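# Raise the ball off its ring and hold it steady

## Task

Raise the ball above the height at which it rested on its ring by at least the breadth of four human fingers (roughly 7 to 8 cm), and keep it there in a firm, motionless grip.

## Robot and tools

Robot: two arms, left_arm and right_arm, each ending in a two-finger gripper. The scene frame has its origin at table-top height, midway between the nominal bases; +x points out over the table, +z up, and left_arm sits on the +y side (arm names do not match image sides). Calibrated bases in scene frame: left_arm at (+0.001, +0.341, +0.008) m, quat_wxyz (+1.000, 0, 0, +0.013); right_arm at (-0.012, -0.297, +0.042) m, quat_wxyz (+0.999, 0, 0, -0.032). Up is +z in both base frames.

Frames: each arm's end_effector_position (m), end_effector_quat_wxyz, velocities, Hand target and wrist camera pose are in that arm's own base frame. Fixed cameras and the table use the scene frame. Motion offsets are along the current Hand target's own axes. The gripper's fingers point along its +z and open and close along its y. end_effector_position is the spot between the pads, about 1 cm short of the fingertips. Printed poses can be off by a few cm, more at long reach.

Row layout (shared by execute_actions and move): one flat list of 14 numbers, each in [-1, 1]: dx, dy, dz, rx, ry, rz, opening for left_arm, then the same seven for right_arm. Always send all 14, even for one arm. dx..rz are an offset, not a pose, measured from that arm's Hand target as it stood when the action or move began; 1.0 equals 0.6 m or 180 degrees; rx, ry, rz form one rotation vector. The opening is absolute: +1 fully open (0.094 m), -1 closed. A 0 in the opening slot commands half open, so to keep a gripper as it is, resend its current command.

execute_actions(actions, cameras): actions is a list of actions; each action is a list of up to 15 rows, one per 1/30 s step; a short action repeats its final row for the remaining steps. Every row in an action counts from the action's starting Hand target, not from the previous row, and each new action or call starts from the new Hand target, so a repeated offset keeps moving further. An empty list just reports state and images. cameras chooses images: omitted, null or ["all"] gives all; [] gives none; an unknown name invalidates the call.

move(target, speed, blend, opening_speed, blocking, cameras): target is one 14-number row or a list of up to 15 rows, all offsets from the same starting Hand targets. Straight-line paths, ending together, at least 0.5 s, capped at 10 s. speed is m/s, 0.002 to 4.3 (default 0.25), one value or one per target; rotation is limited to twice that in rad/s. blend (m) rounds corners in a list. opening_speed (per second on the -1..+1 scale, at least 0.2) ramps the fingers; use a low value to close gently. blocking=false returns after about 0.5 s while the move continues. Paths ignore obstacles and the other arm; the gripper lags and may overshoot speed, especially with a nearly straight arm. Avoid paths passing near an arm's own base (go around it) since they can flip the shoulder posture. The result adds a "move:" line: done (within 10 mm and 2 degrees), off_target, moving, held or fault, plus limits such as paced (pose clipped) or held (steps withheld). Neither done nor off_target says whether anything is touched.

wait(seconds 0 to 10): arms hold their last command; a running move keeps going. stop(): brakes the running move, needing some distance. zoom_image(camera, region [x0, y0, x1, y1] in pixels, max 504 by 504): closer view of a camera's newest image; cameras are cam_head_left, cam_head_right, cam_left_wrist, cam_right_wrist, each 896x504. finished_scene(scene): ends the current scene, given its number; irreversible, so call it only once the ball is held high and steady.

Controller behaviour: each step the commanded orientation is clipped to within 40 degrees of the measured one; the Hand target in results is the clipped last command and is the base for the next offsets. Friction and weight can leave the gripper a centimetre or more from the commanded pose; that is not proof of contact. Resending zeros re-requests the target; if still short, send the remaining gap as an offset. An arm blocked by an object keeps pushing until you command a target back past the gripper. Sending zeros for all six pose numbers re-commands the Hand target.

Gripping: grip_measured uses the opening scale; empty it may read up to about 2.7 mm wide. On a hard part under full squeeze it reads up to about 3 mm narrower (or sometimes about 1.4 mm wider), narrower still on small or round objects like the ball. Full force is reached roughly 0.11 below the reading at first contact for a round object. Pads squeeze about 50 to 64 N each. To release, command well above grip_measured. grip_effort_nm is motor effort (negative closing), not pad force, with an offset and residual friction.

Joint torques are whole drive outputs including gravity, with offsets and noise; values 3 and 4 wrap at ±28 N m. Joint ranges (rad): waist -2.880 to 2.880, shoulder 0.000 to 3.142, elbow 0.000 to 3.019 (straight at 2.964), wrist pitch -1.693 to 1.571, wrist yaw -1.571 to 1.571, wrist roll -2.094 to 2.094. "within noise" on a Joint velocities line means the arm is still.

Cautions: never let the ball roll or fall off the table; loose objects may get brief external nudges. Do not release moving parts, slam, hit hard or push very hard. Keep the grippers and arms from colliding or gripping each other; the clearance check does not protect gripper against gripper. Holding loads, stretching out or pushing at unreachable poses heats motors: MOTOR HOT appears at 85 °C, and at 100 °C the arm drops and faults for 30 to 60 s or more, so lift promptly and do not over-squeeze or hold strained poses needlessly. Thinking time lets the simulation run, and the arms hold their last command meanwhile.

Each tool is called after ">>>" as name(argument=value, ...) on one line, values as JSON.

## Session

>>> execute_actions(actions=[])

Scene clock: 0.00 s.
left_arm: end_effector_position=(+0.6384, -0.3160, +0.2945) grip_measured=+1.000 grip_effort_nm=n/a end_effector_quat_wxyz=(+0.405, +0.642, +0.510, -0.405) | right_arm: end_effector_position=(+0.2908, +0.0457, +0.2114) grip_measured=+1.000 grip_effort_nm=n/a end_effector_quat_wxyz=(+0.458, +0.062, +0.885, +0.047)
Joint positions: left_arm=[-0.232 2.095 2.094 -1.258 1.201 1.351 0.094] | right_arm=[0.271 0.466 0.446 -0.608 0.196 0.312 0.094]
Joint velocities: within noise
Joint torques (N m): no reading
Motor temperatures (°C): left_arm=[23 26 24 23 25 23 26] | right_arm=[28 21 24 24 26 22 27]
Heat: left arm: hottest shoulder 26 °C; right arm: hottest waist 28 °C.
Hand target: left_arm +0.6418, -0.3172, +0.3135; +0.420, +0.646, +0.499, -0.396 | right_arm +0.2971, +0.0465, +0.2333; +0.479, +0.063, +0.874, +0.050
Tool commands: left_gripper/opening=+1.0 right_gripper/opening=+1.0

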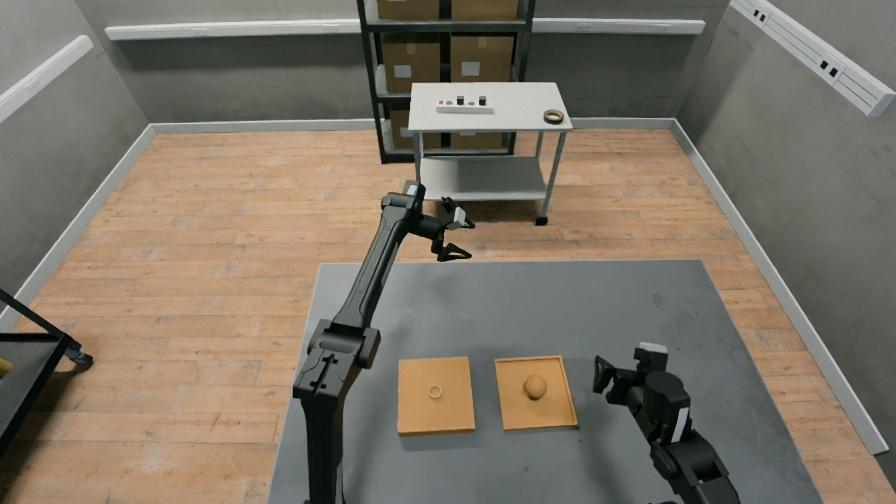

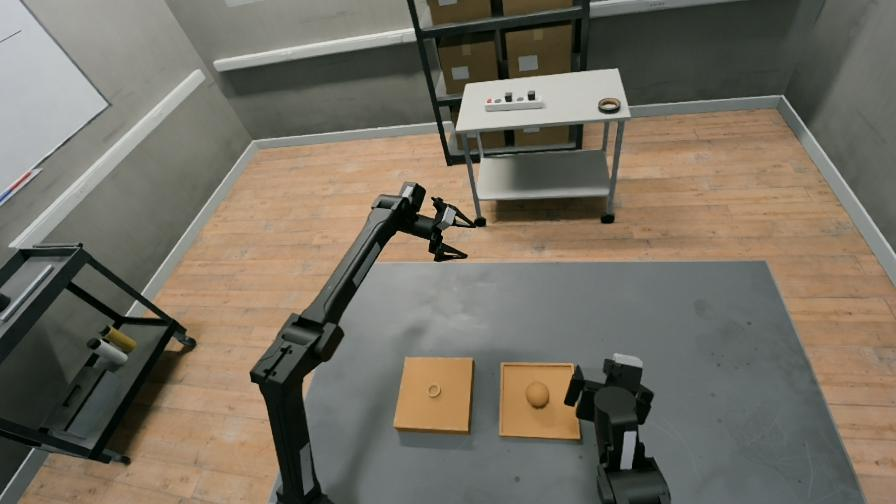

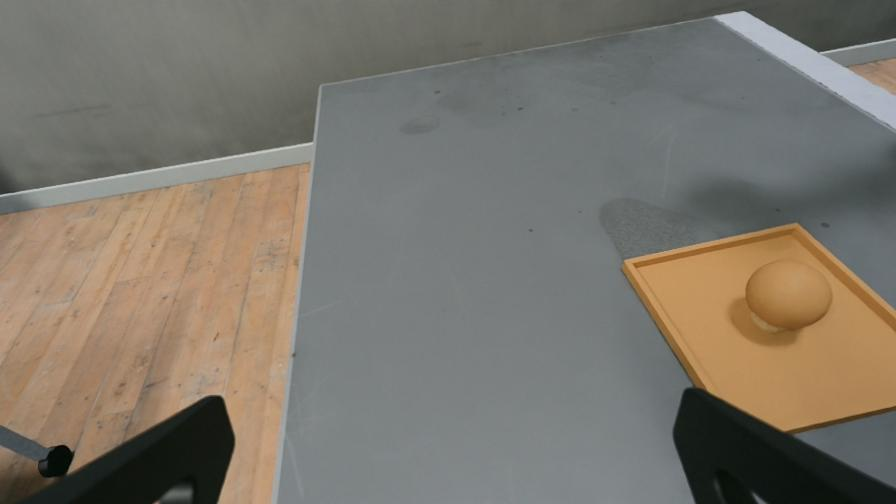

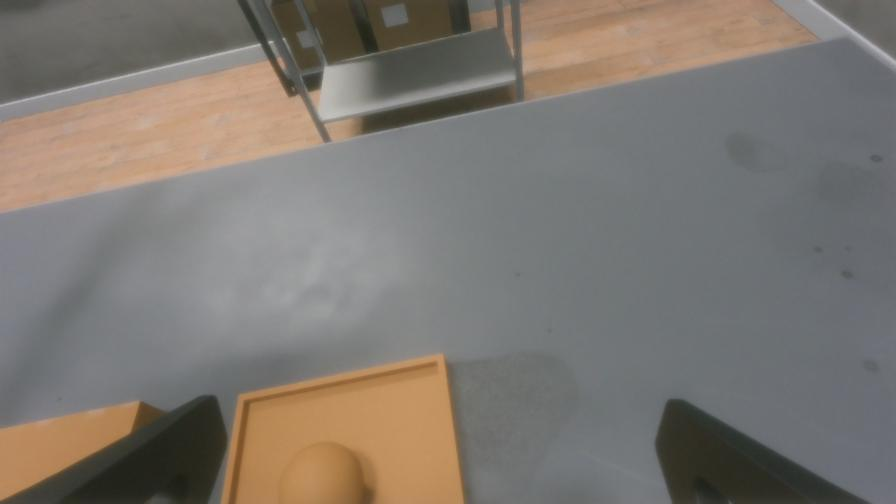

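>>> move(target=[0,0,0,0,0,0,1,-0.003,0.168,0.051,0.033,0.318,-0.042,1])

Scene clock: 10.90 s.
left_arm: end_effector_position=(+0.6384, -0.3160, +0.2945) grip_measured=+1.000 grip_effort_nm=0.032 end_effector_quat_wxyz=(+0.405, +0.642, +0.510, -0.405) | right_arm: end_effector_position=(+0.3171, +0.1360, +0.2159) grip_measured=+1.000 grip_effort_nm=0.017 end_effector_quat_wxyz=(-0.018, -0.001, +1.000, -0.007)
Joint positions: left_arm=[-0.232 2.095 2.094 -1.258 1.201 1.351 0.094] | right_arm=[0.406 1.274 1.14 -1.476 -0.001 0.404 0.094]
Joint velocities: within noise
Joint torques (N m): left_arm=[0.44 -20.37 10.29 0.92 0.64 0.02] | right_arm=[-0.91 -7.06 11.22 -0.03 0.01 0.09]
Motor temperatures (°C): left_arm=[22 26 28 23 25 23 26] | right_arm=[28 21 26 24 26 22 27]
Heat: left arm: hottest elbow 28 °C; right arm: hottest waist 28 °C.
Hand target: left_arm +0.6418, -0.3172, +0.3135; +0.420, +0.646, +0.499, -0.396 | right_arm +0.3301, +0.1465, +0.2330; +0.001, -0.001, +1.000, +0.000
Off the commanded pose: left_arm 0.019 m, 2 deg | right_arm 0.024 m, 2 deg.
move: off_target (left_arm, right_arm)

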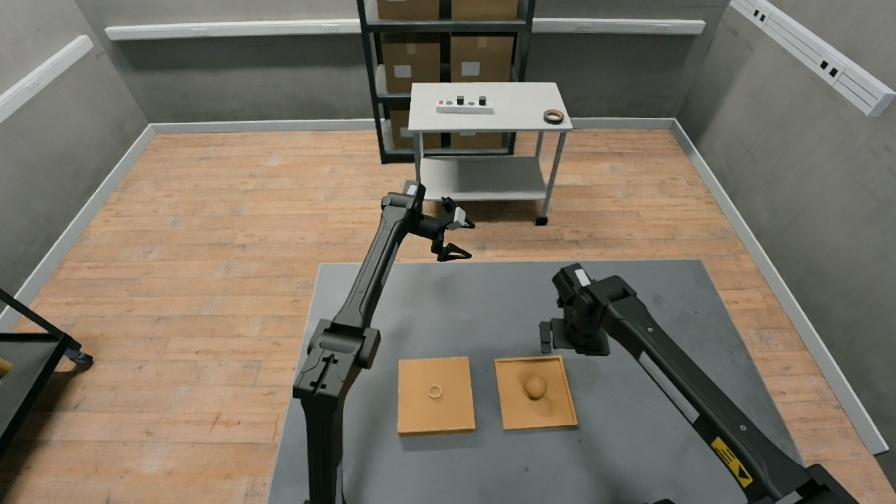

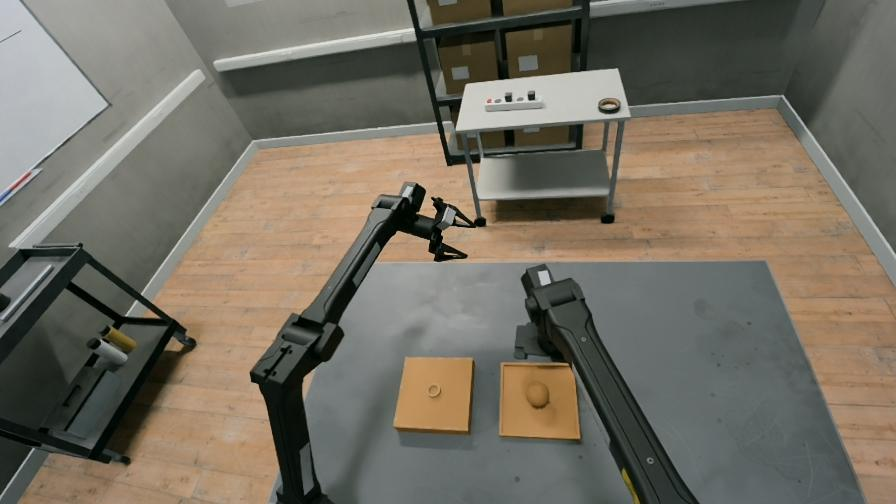

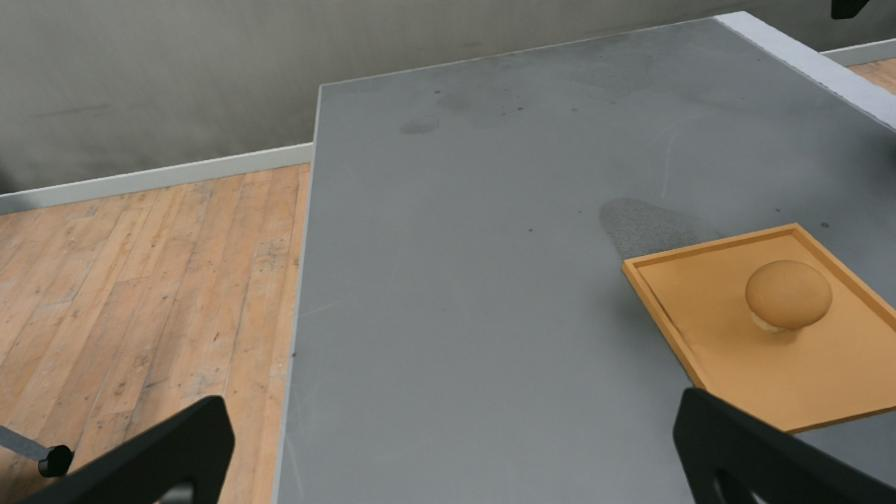

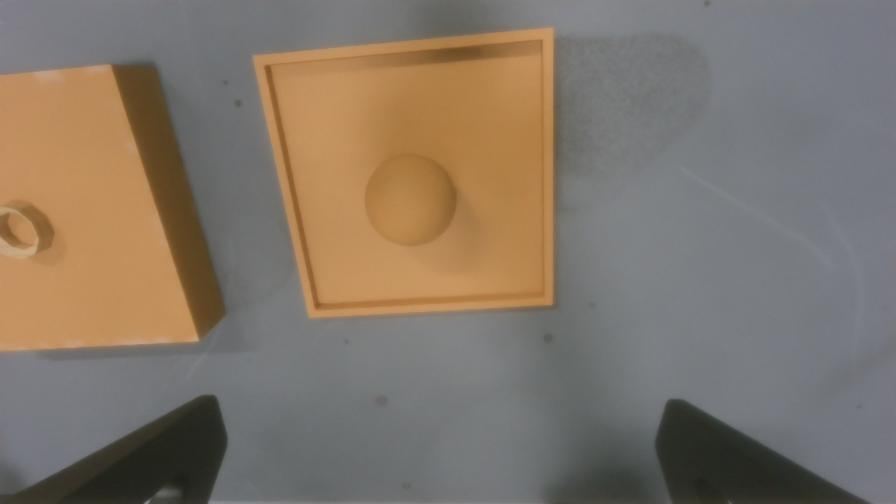

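>>> move(target=[0,0,0,0,0,0,1,-0.117,0.042,-0.02,0,0,0,1])

>>> move(target=[0,0,0,0,0,0,1,0,0,0.083,0,0,0,1])

Scene clock: 14.23 s.
left_arm: end_effector_position=(+0.6384, -0.3160, +0.2945) grip_measured=+1.000 grip_effort_nm=0.027 end_effector_quat_wxyz=(+0.405, +0.642, +0.510, -0.405) | right_arm: end_effector_position=(+0.3858, +0.1656, +0.2292) grip_measured=+1.000 grip_effort_nm=0.032 end_effector_quat_wxyz=(-0.017, -0.001, +1.000, -0.007)
Joint positions: left_arm=[-0.232 2.095 2.094 -1.258 1.201 1.351 0.094] | right_arm=[0.406 1.465 1.361 -1.505 -0.001 0.404 0.094]
Joint velocities: within noise
Joint torques (N m): left_arm=[0.97 -20.25 10.47 0.92 0.61 0.04] | right_arm=[-2.02 -9.82 11.25 -0.03 0.04 -0.03]
Motor temperatures (°C): left_arm=[22 26 28 23 25 23 26] | right_arm=[28 21 27 24 26 22 27]
Heat: left arm: hottest elbow 28 °C; right arm: hottest waist 28 °C.
Hand target: left_arm +0.6418, -0.3172, +0.3135; +0.420, +0.646, +0.499, -0.396 | right_arm +0.4003, +0.1718, +0.2452; +0.001, -0.001, +1.000, +0.000
Off the commanded pose: left_arm 0.019 m, 2 deg | right_arm 0.022 m, 2 deg.
move: off_target (left_arm, right_arm)

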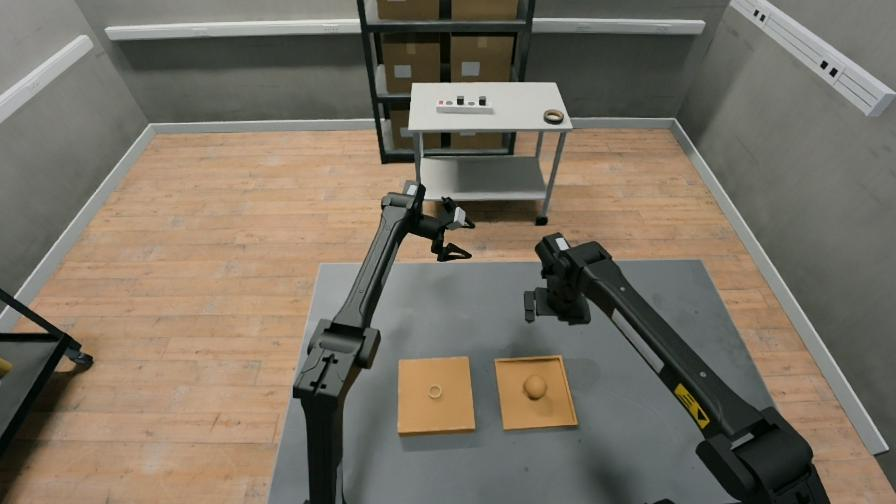

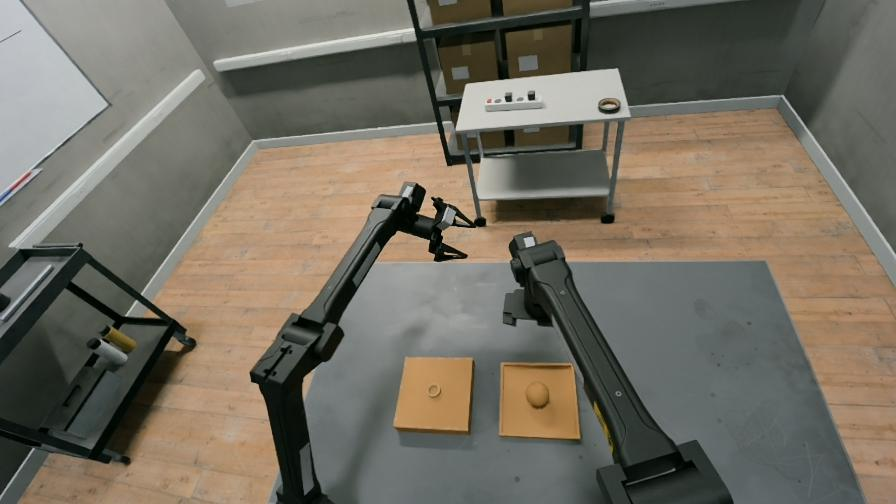

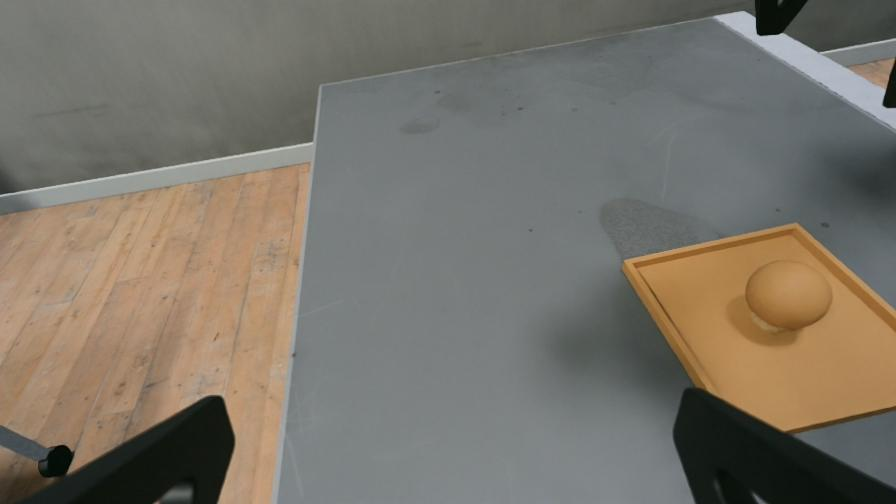

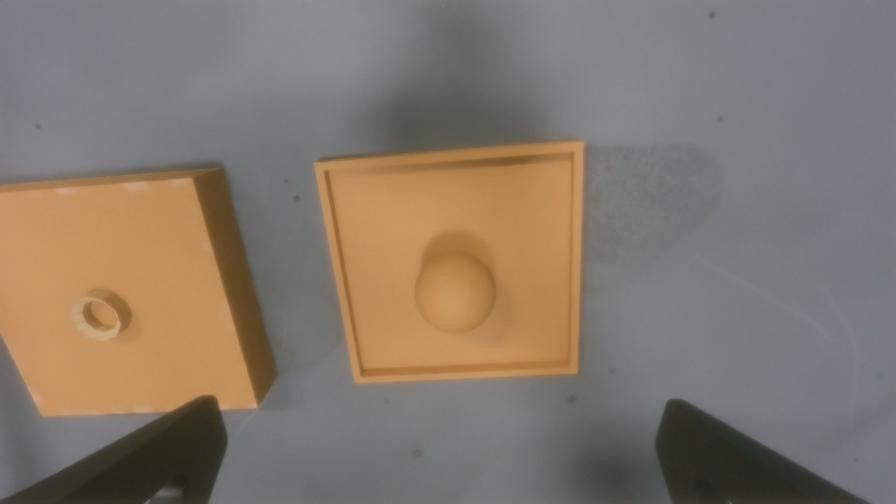

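Scene clock: 15.47 s.
left_arm: end_effector_position=(+0.6384, -0.3160, +0.2945) grip_measured=+1.000 grip_effort_nm=0.027 end_effector_quat_wxyz=(+0.405, +0.642, +0.510, -0.405) | right_arm: end_effector_position=(+0.3900, +0.1674, +0.1956) grip_measured=+1.000 grip_effort_nm=0.027 end_effector_quat_wxyz=(-0.015, -0.001, +1.000, -0.006)
Joint positions: left_arm=[-0.232 2.095 2.094 -1.258 1.201 1.351 0.094] | right_arm=[0.406 1.486 1.296 -1.413 -0.001 0.404 0.094]
Joint velocities: within noise
Joint torques (N m): left_arm=[0.38 -20.01 10.5 0.92 0.67 0] | right_arm=[-2.02 -10.23 7.79 1.65 0.04 -0.03]
Motor temperatures (°C): left_arm=[22 26 28 23 25 23 26] | right_arm=[28 21 27 24 26 22 27]
Heat: left arm: hottest elbow 28 °C; right arm: hottest waist 28 °C.
Hand target: left_arm +0.6418, -0.3172, +0.3135; +0.420, +0.646, +0.499, -0.396 | right_arm +0.4004, +0.1718, +0.1953; +0.001, -0.001, +1.000, +0.000
Off the commanded pose: left_arm 0.019 m, 2 deg | right_arm 0.011 m, 2 deg.
move: off_target (left_arm, right_arm)

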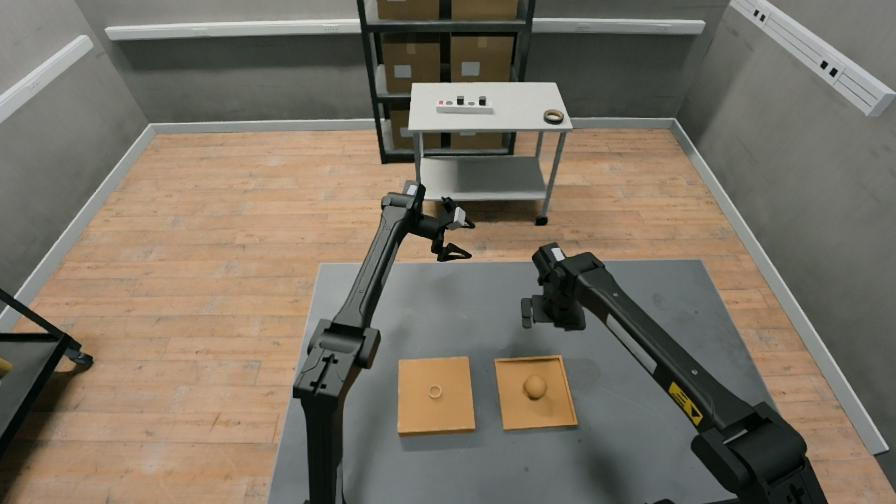

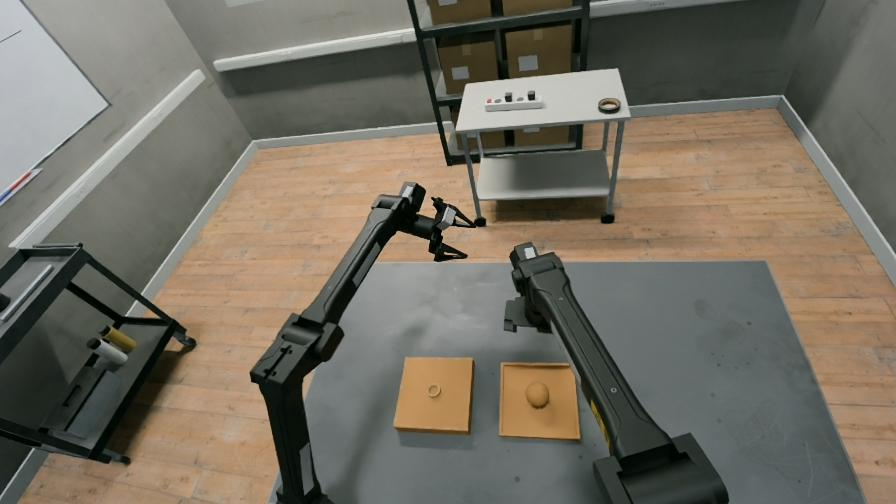

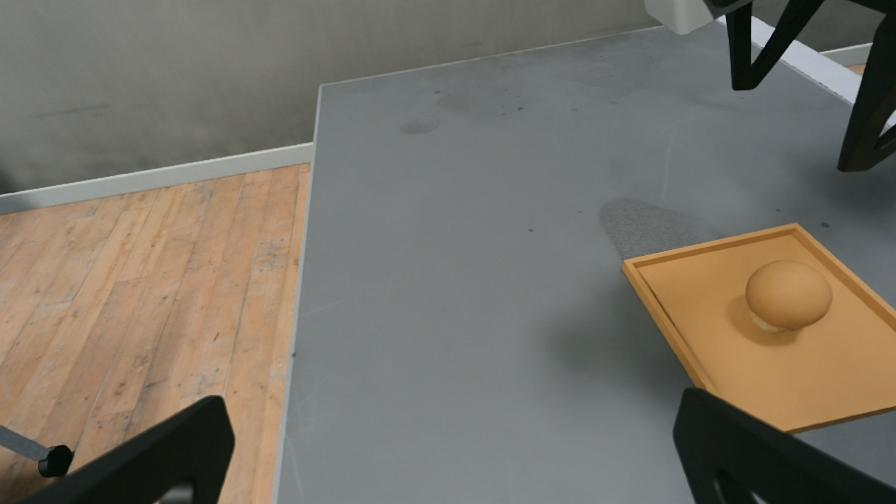

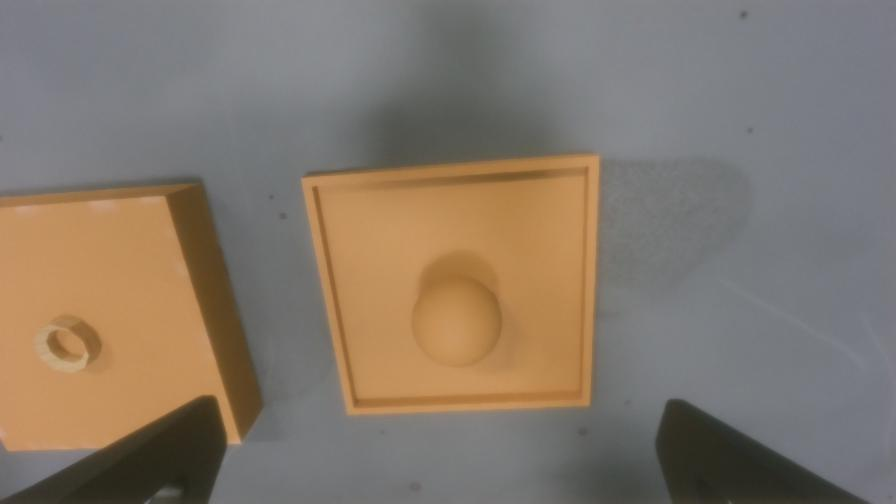

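>>> move(target=[0,0,0,0,0,0,1,0.117,-0.009,0.1,0,0,0,1])

Scene clock: 20.40 s.
left_arm: end_effector_position=(+0.6384, -0.3160, +0.2945) grip_measured=+1.000 grip_effort_nm=0.032 end_effector_quat_wxyz=(+0.405, +0.642, +0.510, -0.405) | right_arm: end_effector_position=(+0.3234, +0.1598, +0.1273) grip_measured=+1.000 grip_effort_nm=0.027 end_effector_quat_wxyz=(-0.026, -0.005, +1.000, -0.010)
Joint positions: left_arm=[-0.232 2.095 2.094 -1.258 1.201 1.351 0.094] | right_arm=[0.458 1.389 1.006 -1.244 -0.005 0.448 0.094]
Joint velocities: within noise
Joint torques (N m): left_arm=[0.62 -20.13 10.52 1.02 0.62 0.02] | right_arm=[-1.2 -10.34 6.93 1.57 0.13 0.12]
Motor temperatures (°C): left_arm=[22 26 29 23 25 23 26] | right_arm=[28 22 27 24 26 22 27]
Heat: left arm: hottest elbow 29 °C; right arm: hottest waist 28 °C.
Hand target: left_arm +0.6418, -0.3172, +0.3135; +0.420, +0.646, +0.499, -0.396 | right_arm +0.3302, +0.1663, +0.1353; +0.001, +0.000, +1.000, +0.000
Off the commanded pose: left_arm 0.019 m, 2 deg | right_arm 0.012 m, 3 deg.
move: off_target (left_arm, right_arm)

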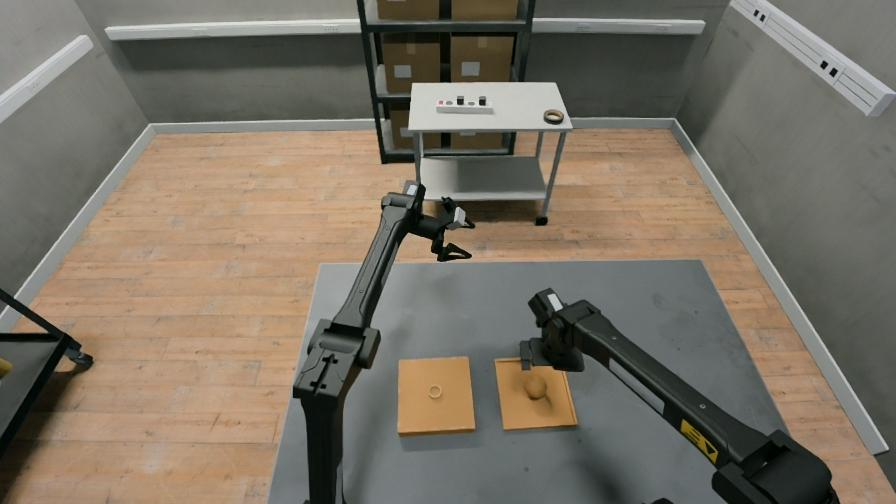

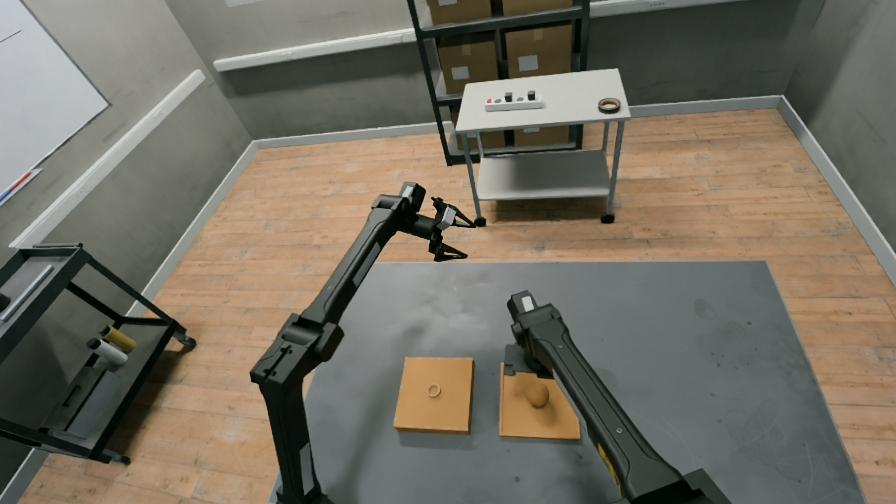

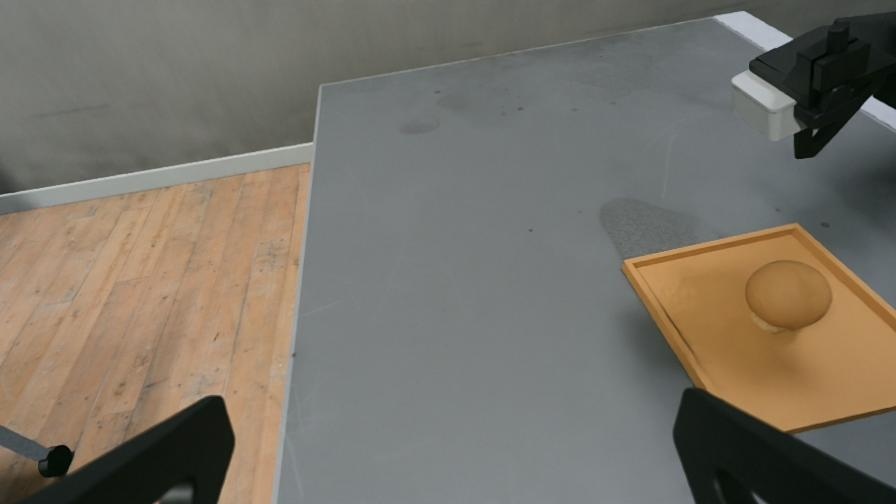

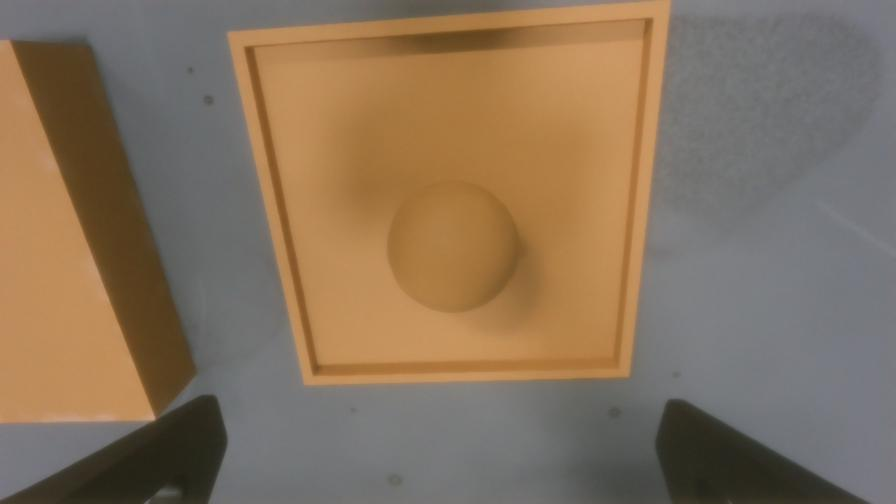

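>>> move(target=[0,0,0,0,0,0,1,-0.033,-0.005,0.078,0,-0.0166,0,1])

Scene clock: 28.43 s.
left_arm: end_effector_position=(+0.6384, -0.3160, +0.2945) grip_measured=+1.000 grip_effort_nm=0.027 end_effector_quat_wxyz=(+0.405, +0.642, +0.510, -0.405) | right_arm: end_effector_position=(+0.3383, +0.1633, +0.0896) grip_measured=+1.000 grip_effort_nm=0.022 end_effector_quat_wxyz=(+0.011, -0.005, +1.000, -0.003)
Joint positions: left_arm=[-0.232 2.095 2.094 -1.258 1.201 1.351 0.094] | right_arm=[0.458 1.426 0.936 -1.063 0.015 0.448 0.094]
Joint velocities: within noise
Joint torques (N m): left_arm=[0.67 -19.78 10.47 0.95 0.66 0.03] | right_arm=[-2.84 -8.23 6.94 1.78 0.28 -0.07]
Motor temperatures (°C): left_arm=[22 27 31 23 25 23 26] | right_arm=[28 22 27 24 26 22 27]
Heat: left arm: hottest elbow 31 °C; right arm: hottest waist 28 °C.
Hand target: left_arm +0.6418, -0.3172, +0.3135; +0.420, +0.646, +0.499, -0.396 | right_arm +0.3501, +0.1634, +0.0886; +0.027, +0.000, +1.000, +0.000
Off the commanded pose: left_arm 0.019 m, 2 deg | right_arm 0.012 m, 2 deg.
move: off_target (left_arm, right_arm)

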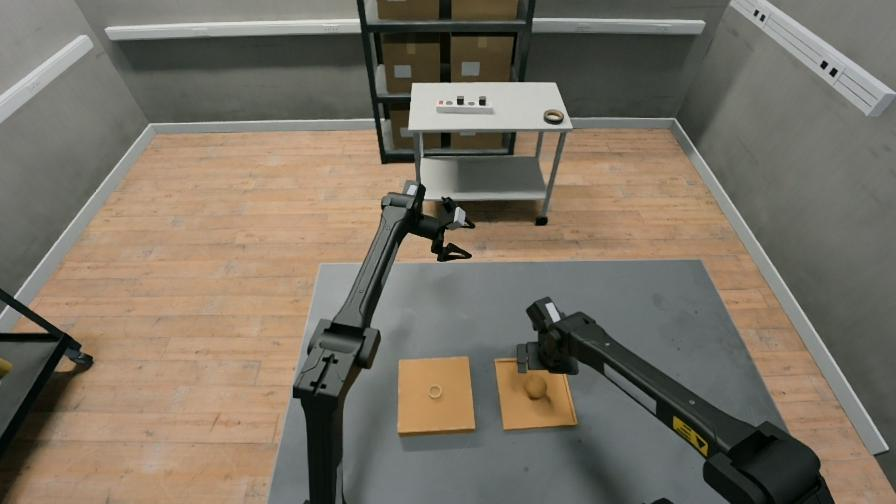

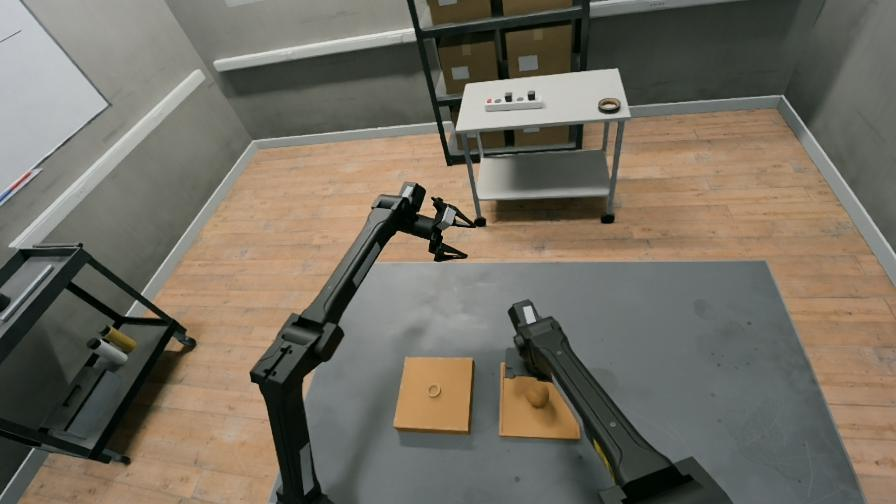

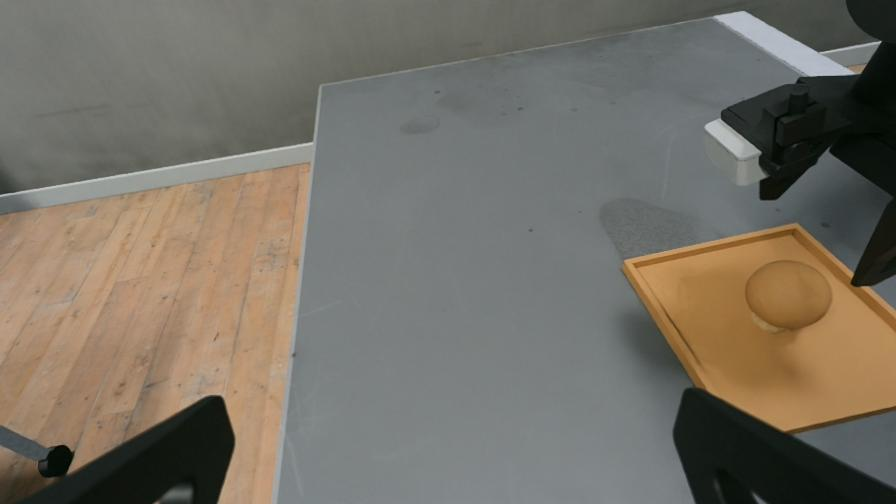

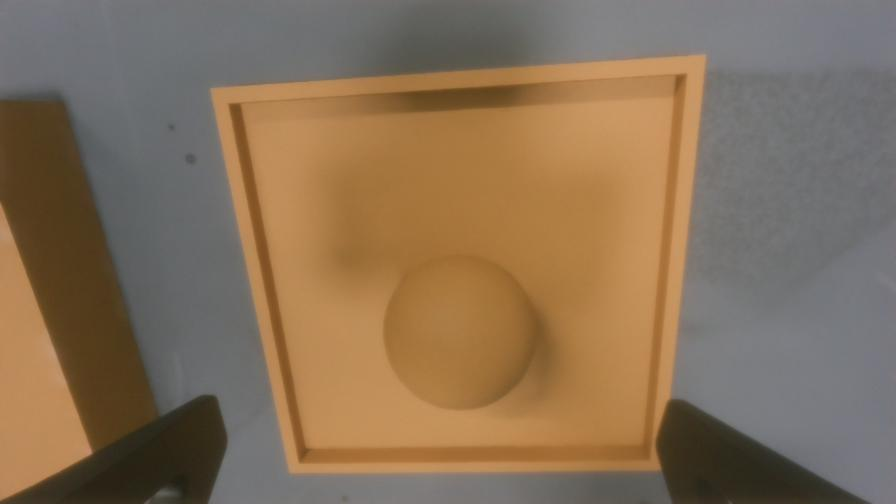

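>>> move(target=[0,0,0,0,0,0,1,0.0,-0.01,0.07,0,0,0,1], speed=0.12)

Scene clock: 31.23 s.
left_arm: end_effector_position=(+0.6384, -0.3160, +0.2945) grip_measured=+1.000 grip_effort_nm=0.032 end_effector_quat_wxyz=(+0.405, +0.642, +0.510, -0.405) | right_arm: end_effector_position=(+0.3400, +0.1584, +0.0480) grip_measured=+1.000 grip_effort_nm=0.032 end_effector_quat_wxyz=(+0.011, +0.002, +1.000, -0.003)
Joint positions: left_arm=[-0.232 2.095 2.094 -1.258 1.201 1.351 0.094] | right_arm=[0.444 1.489 0.876 -0.941 0.015 0.448 0.094]
Joint velocities: within noise
Joint torques (N m): left_arm=[0.79 -20.6 10.52 0.76 0.63 0.04] | right_arm=[-3.14 -8.47 6.43 1.8 0.25 -0.11]
Motor temperatures (°C): left_arm=[22 27 31 23 25 23 26] | right_arm=[28 22 27 24 26 22 26]
Heat: left arm: hottest elbow 31 °C; right arm: hottest waist 28 °C.
Hand target: left_arm +0.6418, -0.3172, +0.3135; +0.420, +0.646, +0.499, -0.396 | right_arm +0.3524, +0.1574, +0.0466; +0.027, +0.000, +1.000, +0.000
Off the commanded pose: left_arm 0.019 m, 2 deg | right_arm 0.012 m, 2 deg.
move: off_target (left_arm, right_arm)

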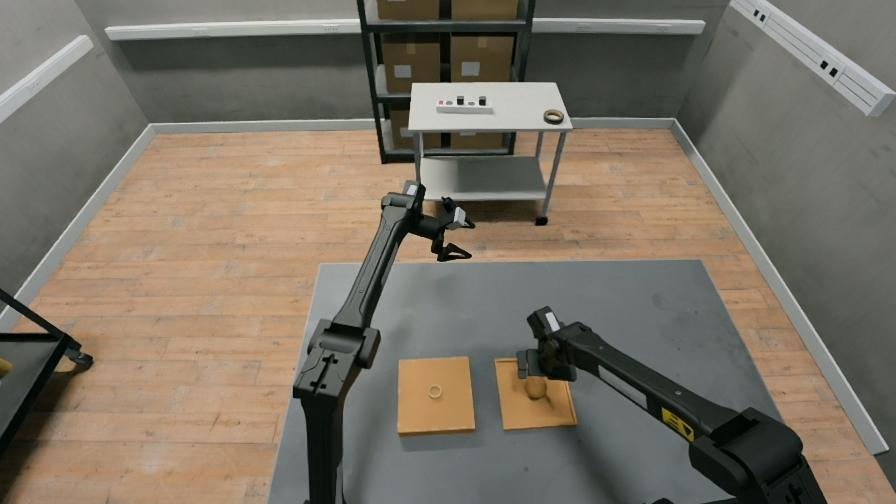

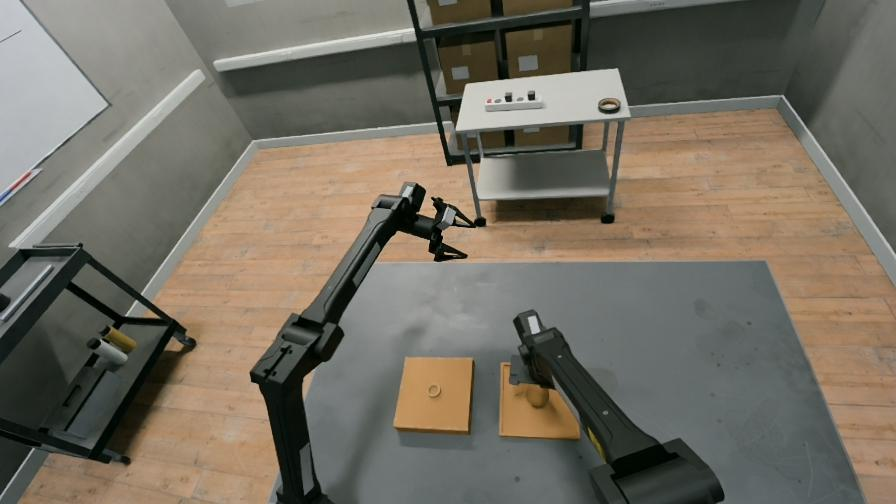

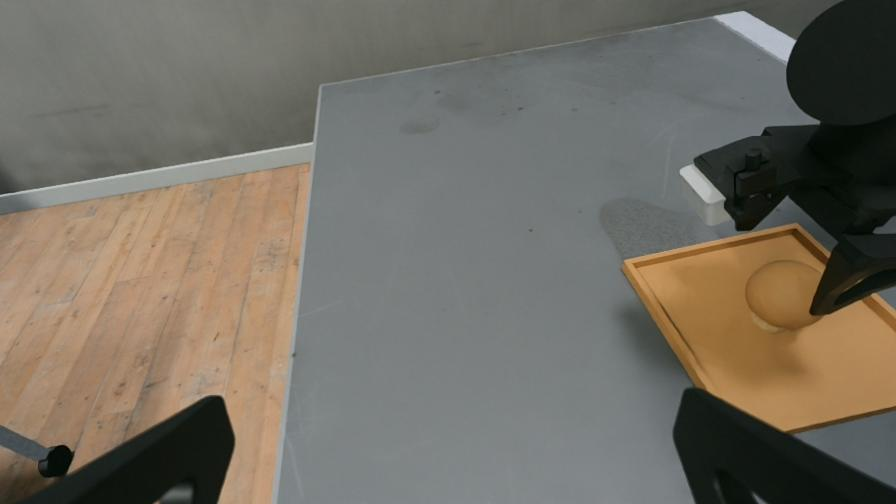

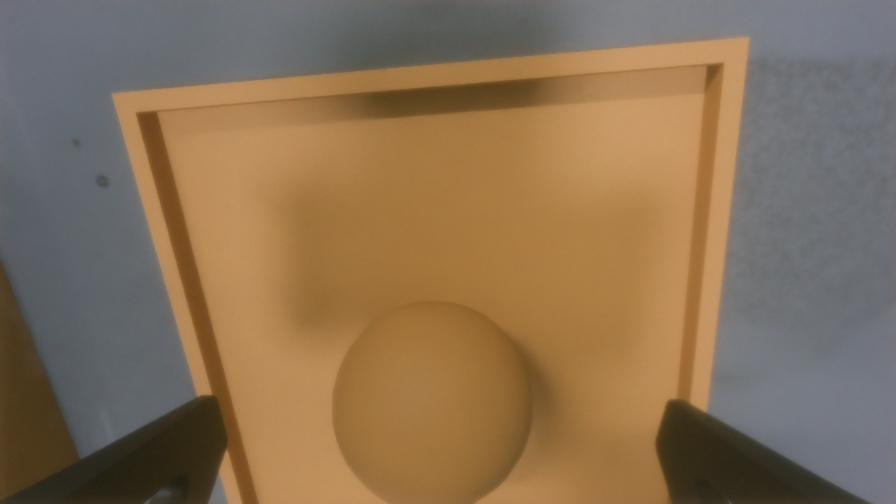

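>>> move(target=[0,0,0,0,0,0,1,0.006,0.005,0.045,0,0,0,1], speed=0.1)

Scene clock: 33.90 s.
left_arm: end_effector_position=(+0.6384, -0.3160, +0.2945) grip_measured=+1.000 grip_effort_nm=0.027 end_effector_quat_wxyz=(+0.405, +0.642, +0.510, -0.405) | right_arm: end_effector_position=(+0.3403, +0.1586, +0.0216) grip_measured=+1.000 grip_effort_nm=0.032 end_effector_quat_wxyz=(+0.012, +0.002, +1.000, -0.002)
Joint positions: left_arm=[-0.232 2.095 2.094 -1.258 1.201 1.351 0.094] | right_arm=[0.444 1.536 0.843 -0.858 0.015 0.448 0.094]
Joint velocities: within noise
Joint torques (N m): left_arm=[0.56 -20.13 10.45 0.88 0.66 0.03] | right_arm=[-2.32 -8.64 5.97 1.81 0.26 -0.02]
Motor temperatures (°C): left_arm=[22 27 31 23 25 23 26] | right_arm=[28 22 27 24 26 22 26]
Heat: left arm: hottest elbow 31 °C; right arm: hottest waist 28 °C.
Hand target: left_arm +0.6418, -0.3172, +0.3135; +0.420, +0.646, +0.499, -0.396 | right_arm +0.3501, +0.1603, +0.0194; +0.027, +0.000, +1.000, +0.000
Off the commanded pose: left_arm 0.019 m, 2 deg | right_arm 0.010 m, 2 deg.
move: off_target (left_arm)

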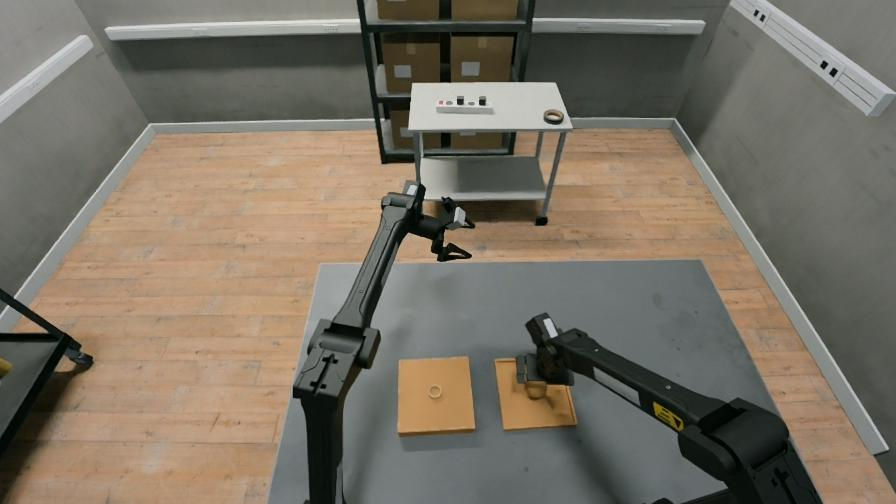

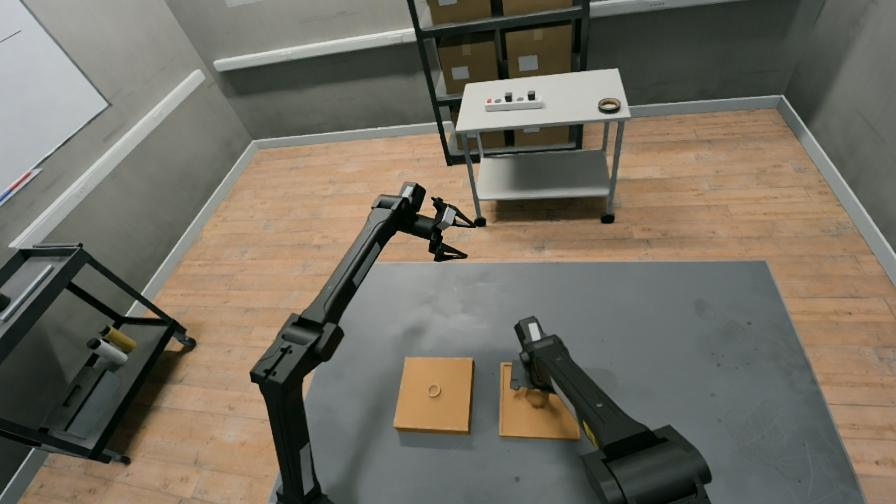

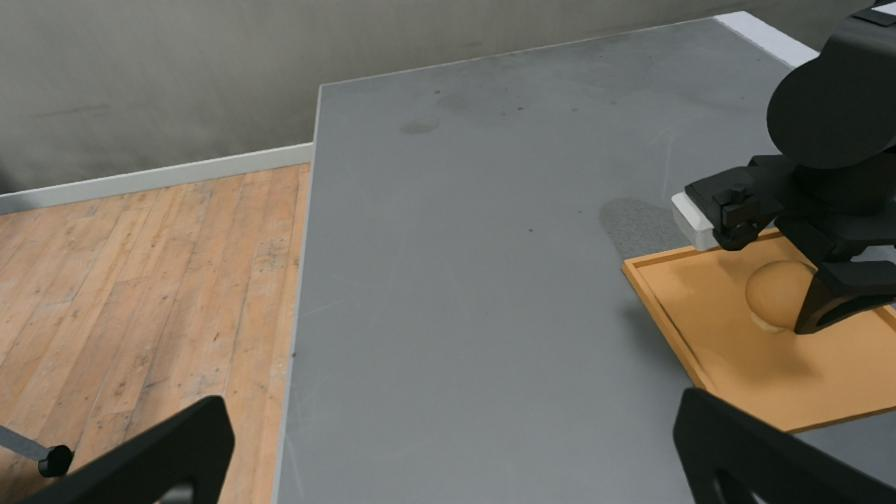

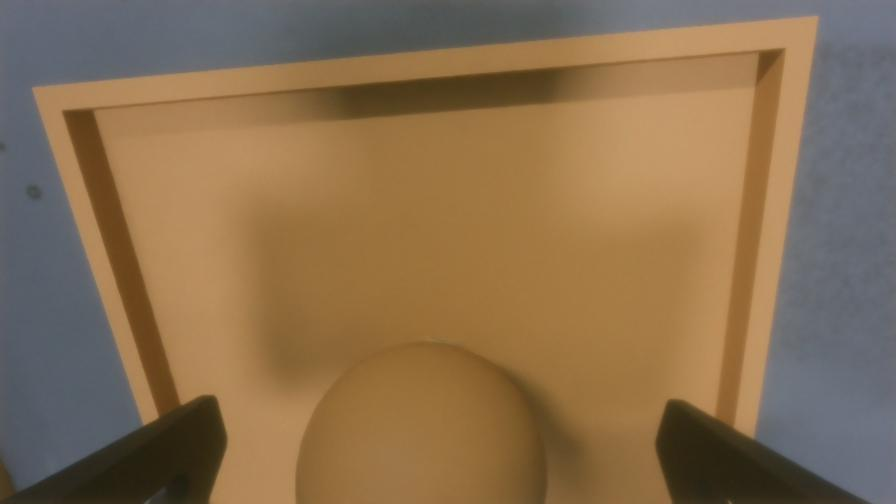

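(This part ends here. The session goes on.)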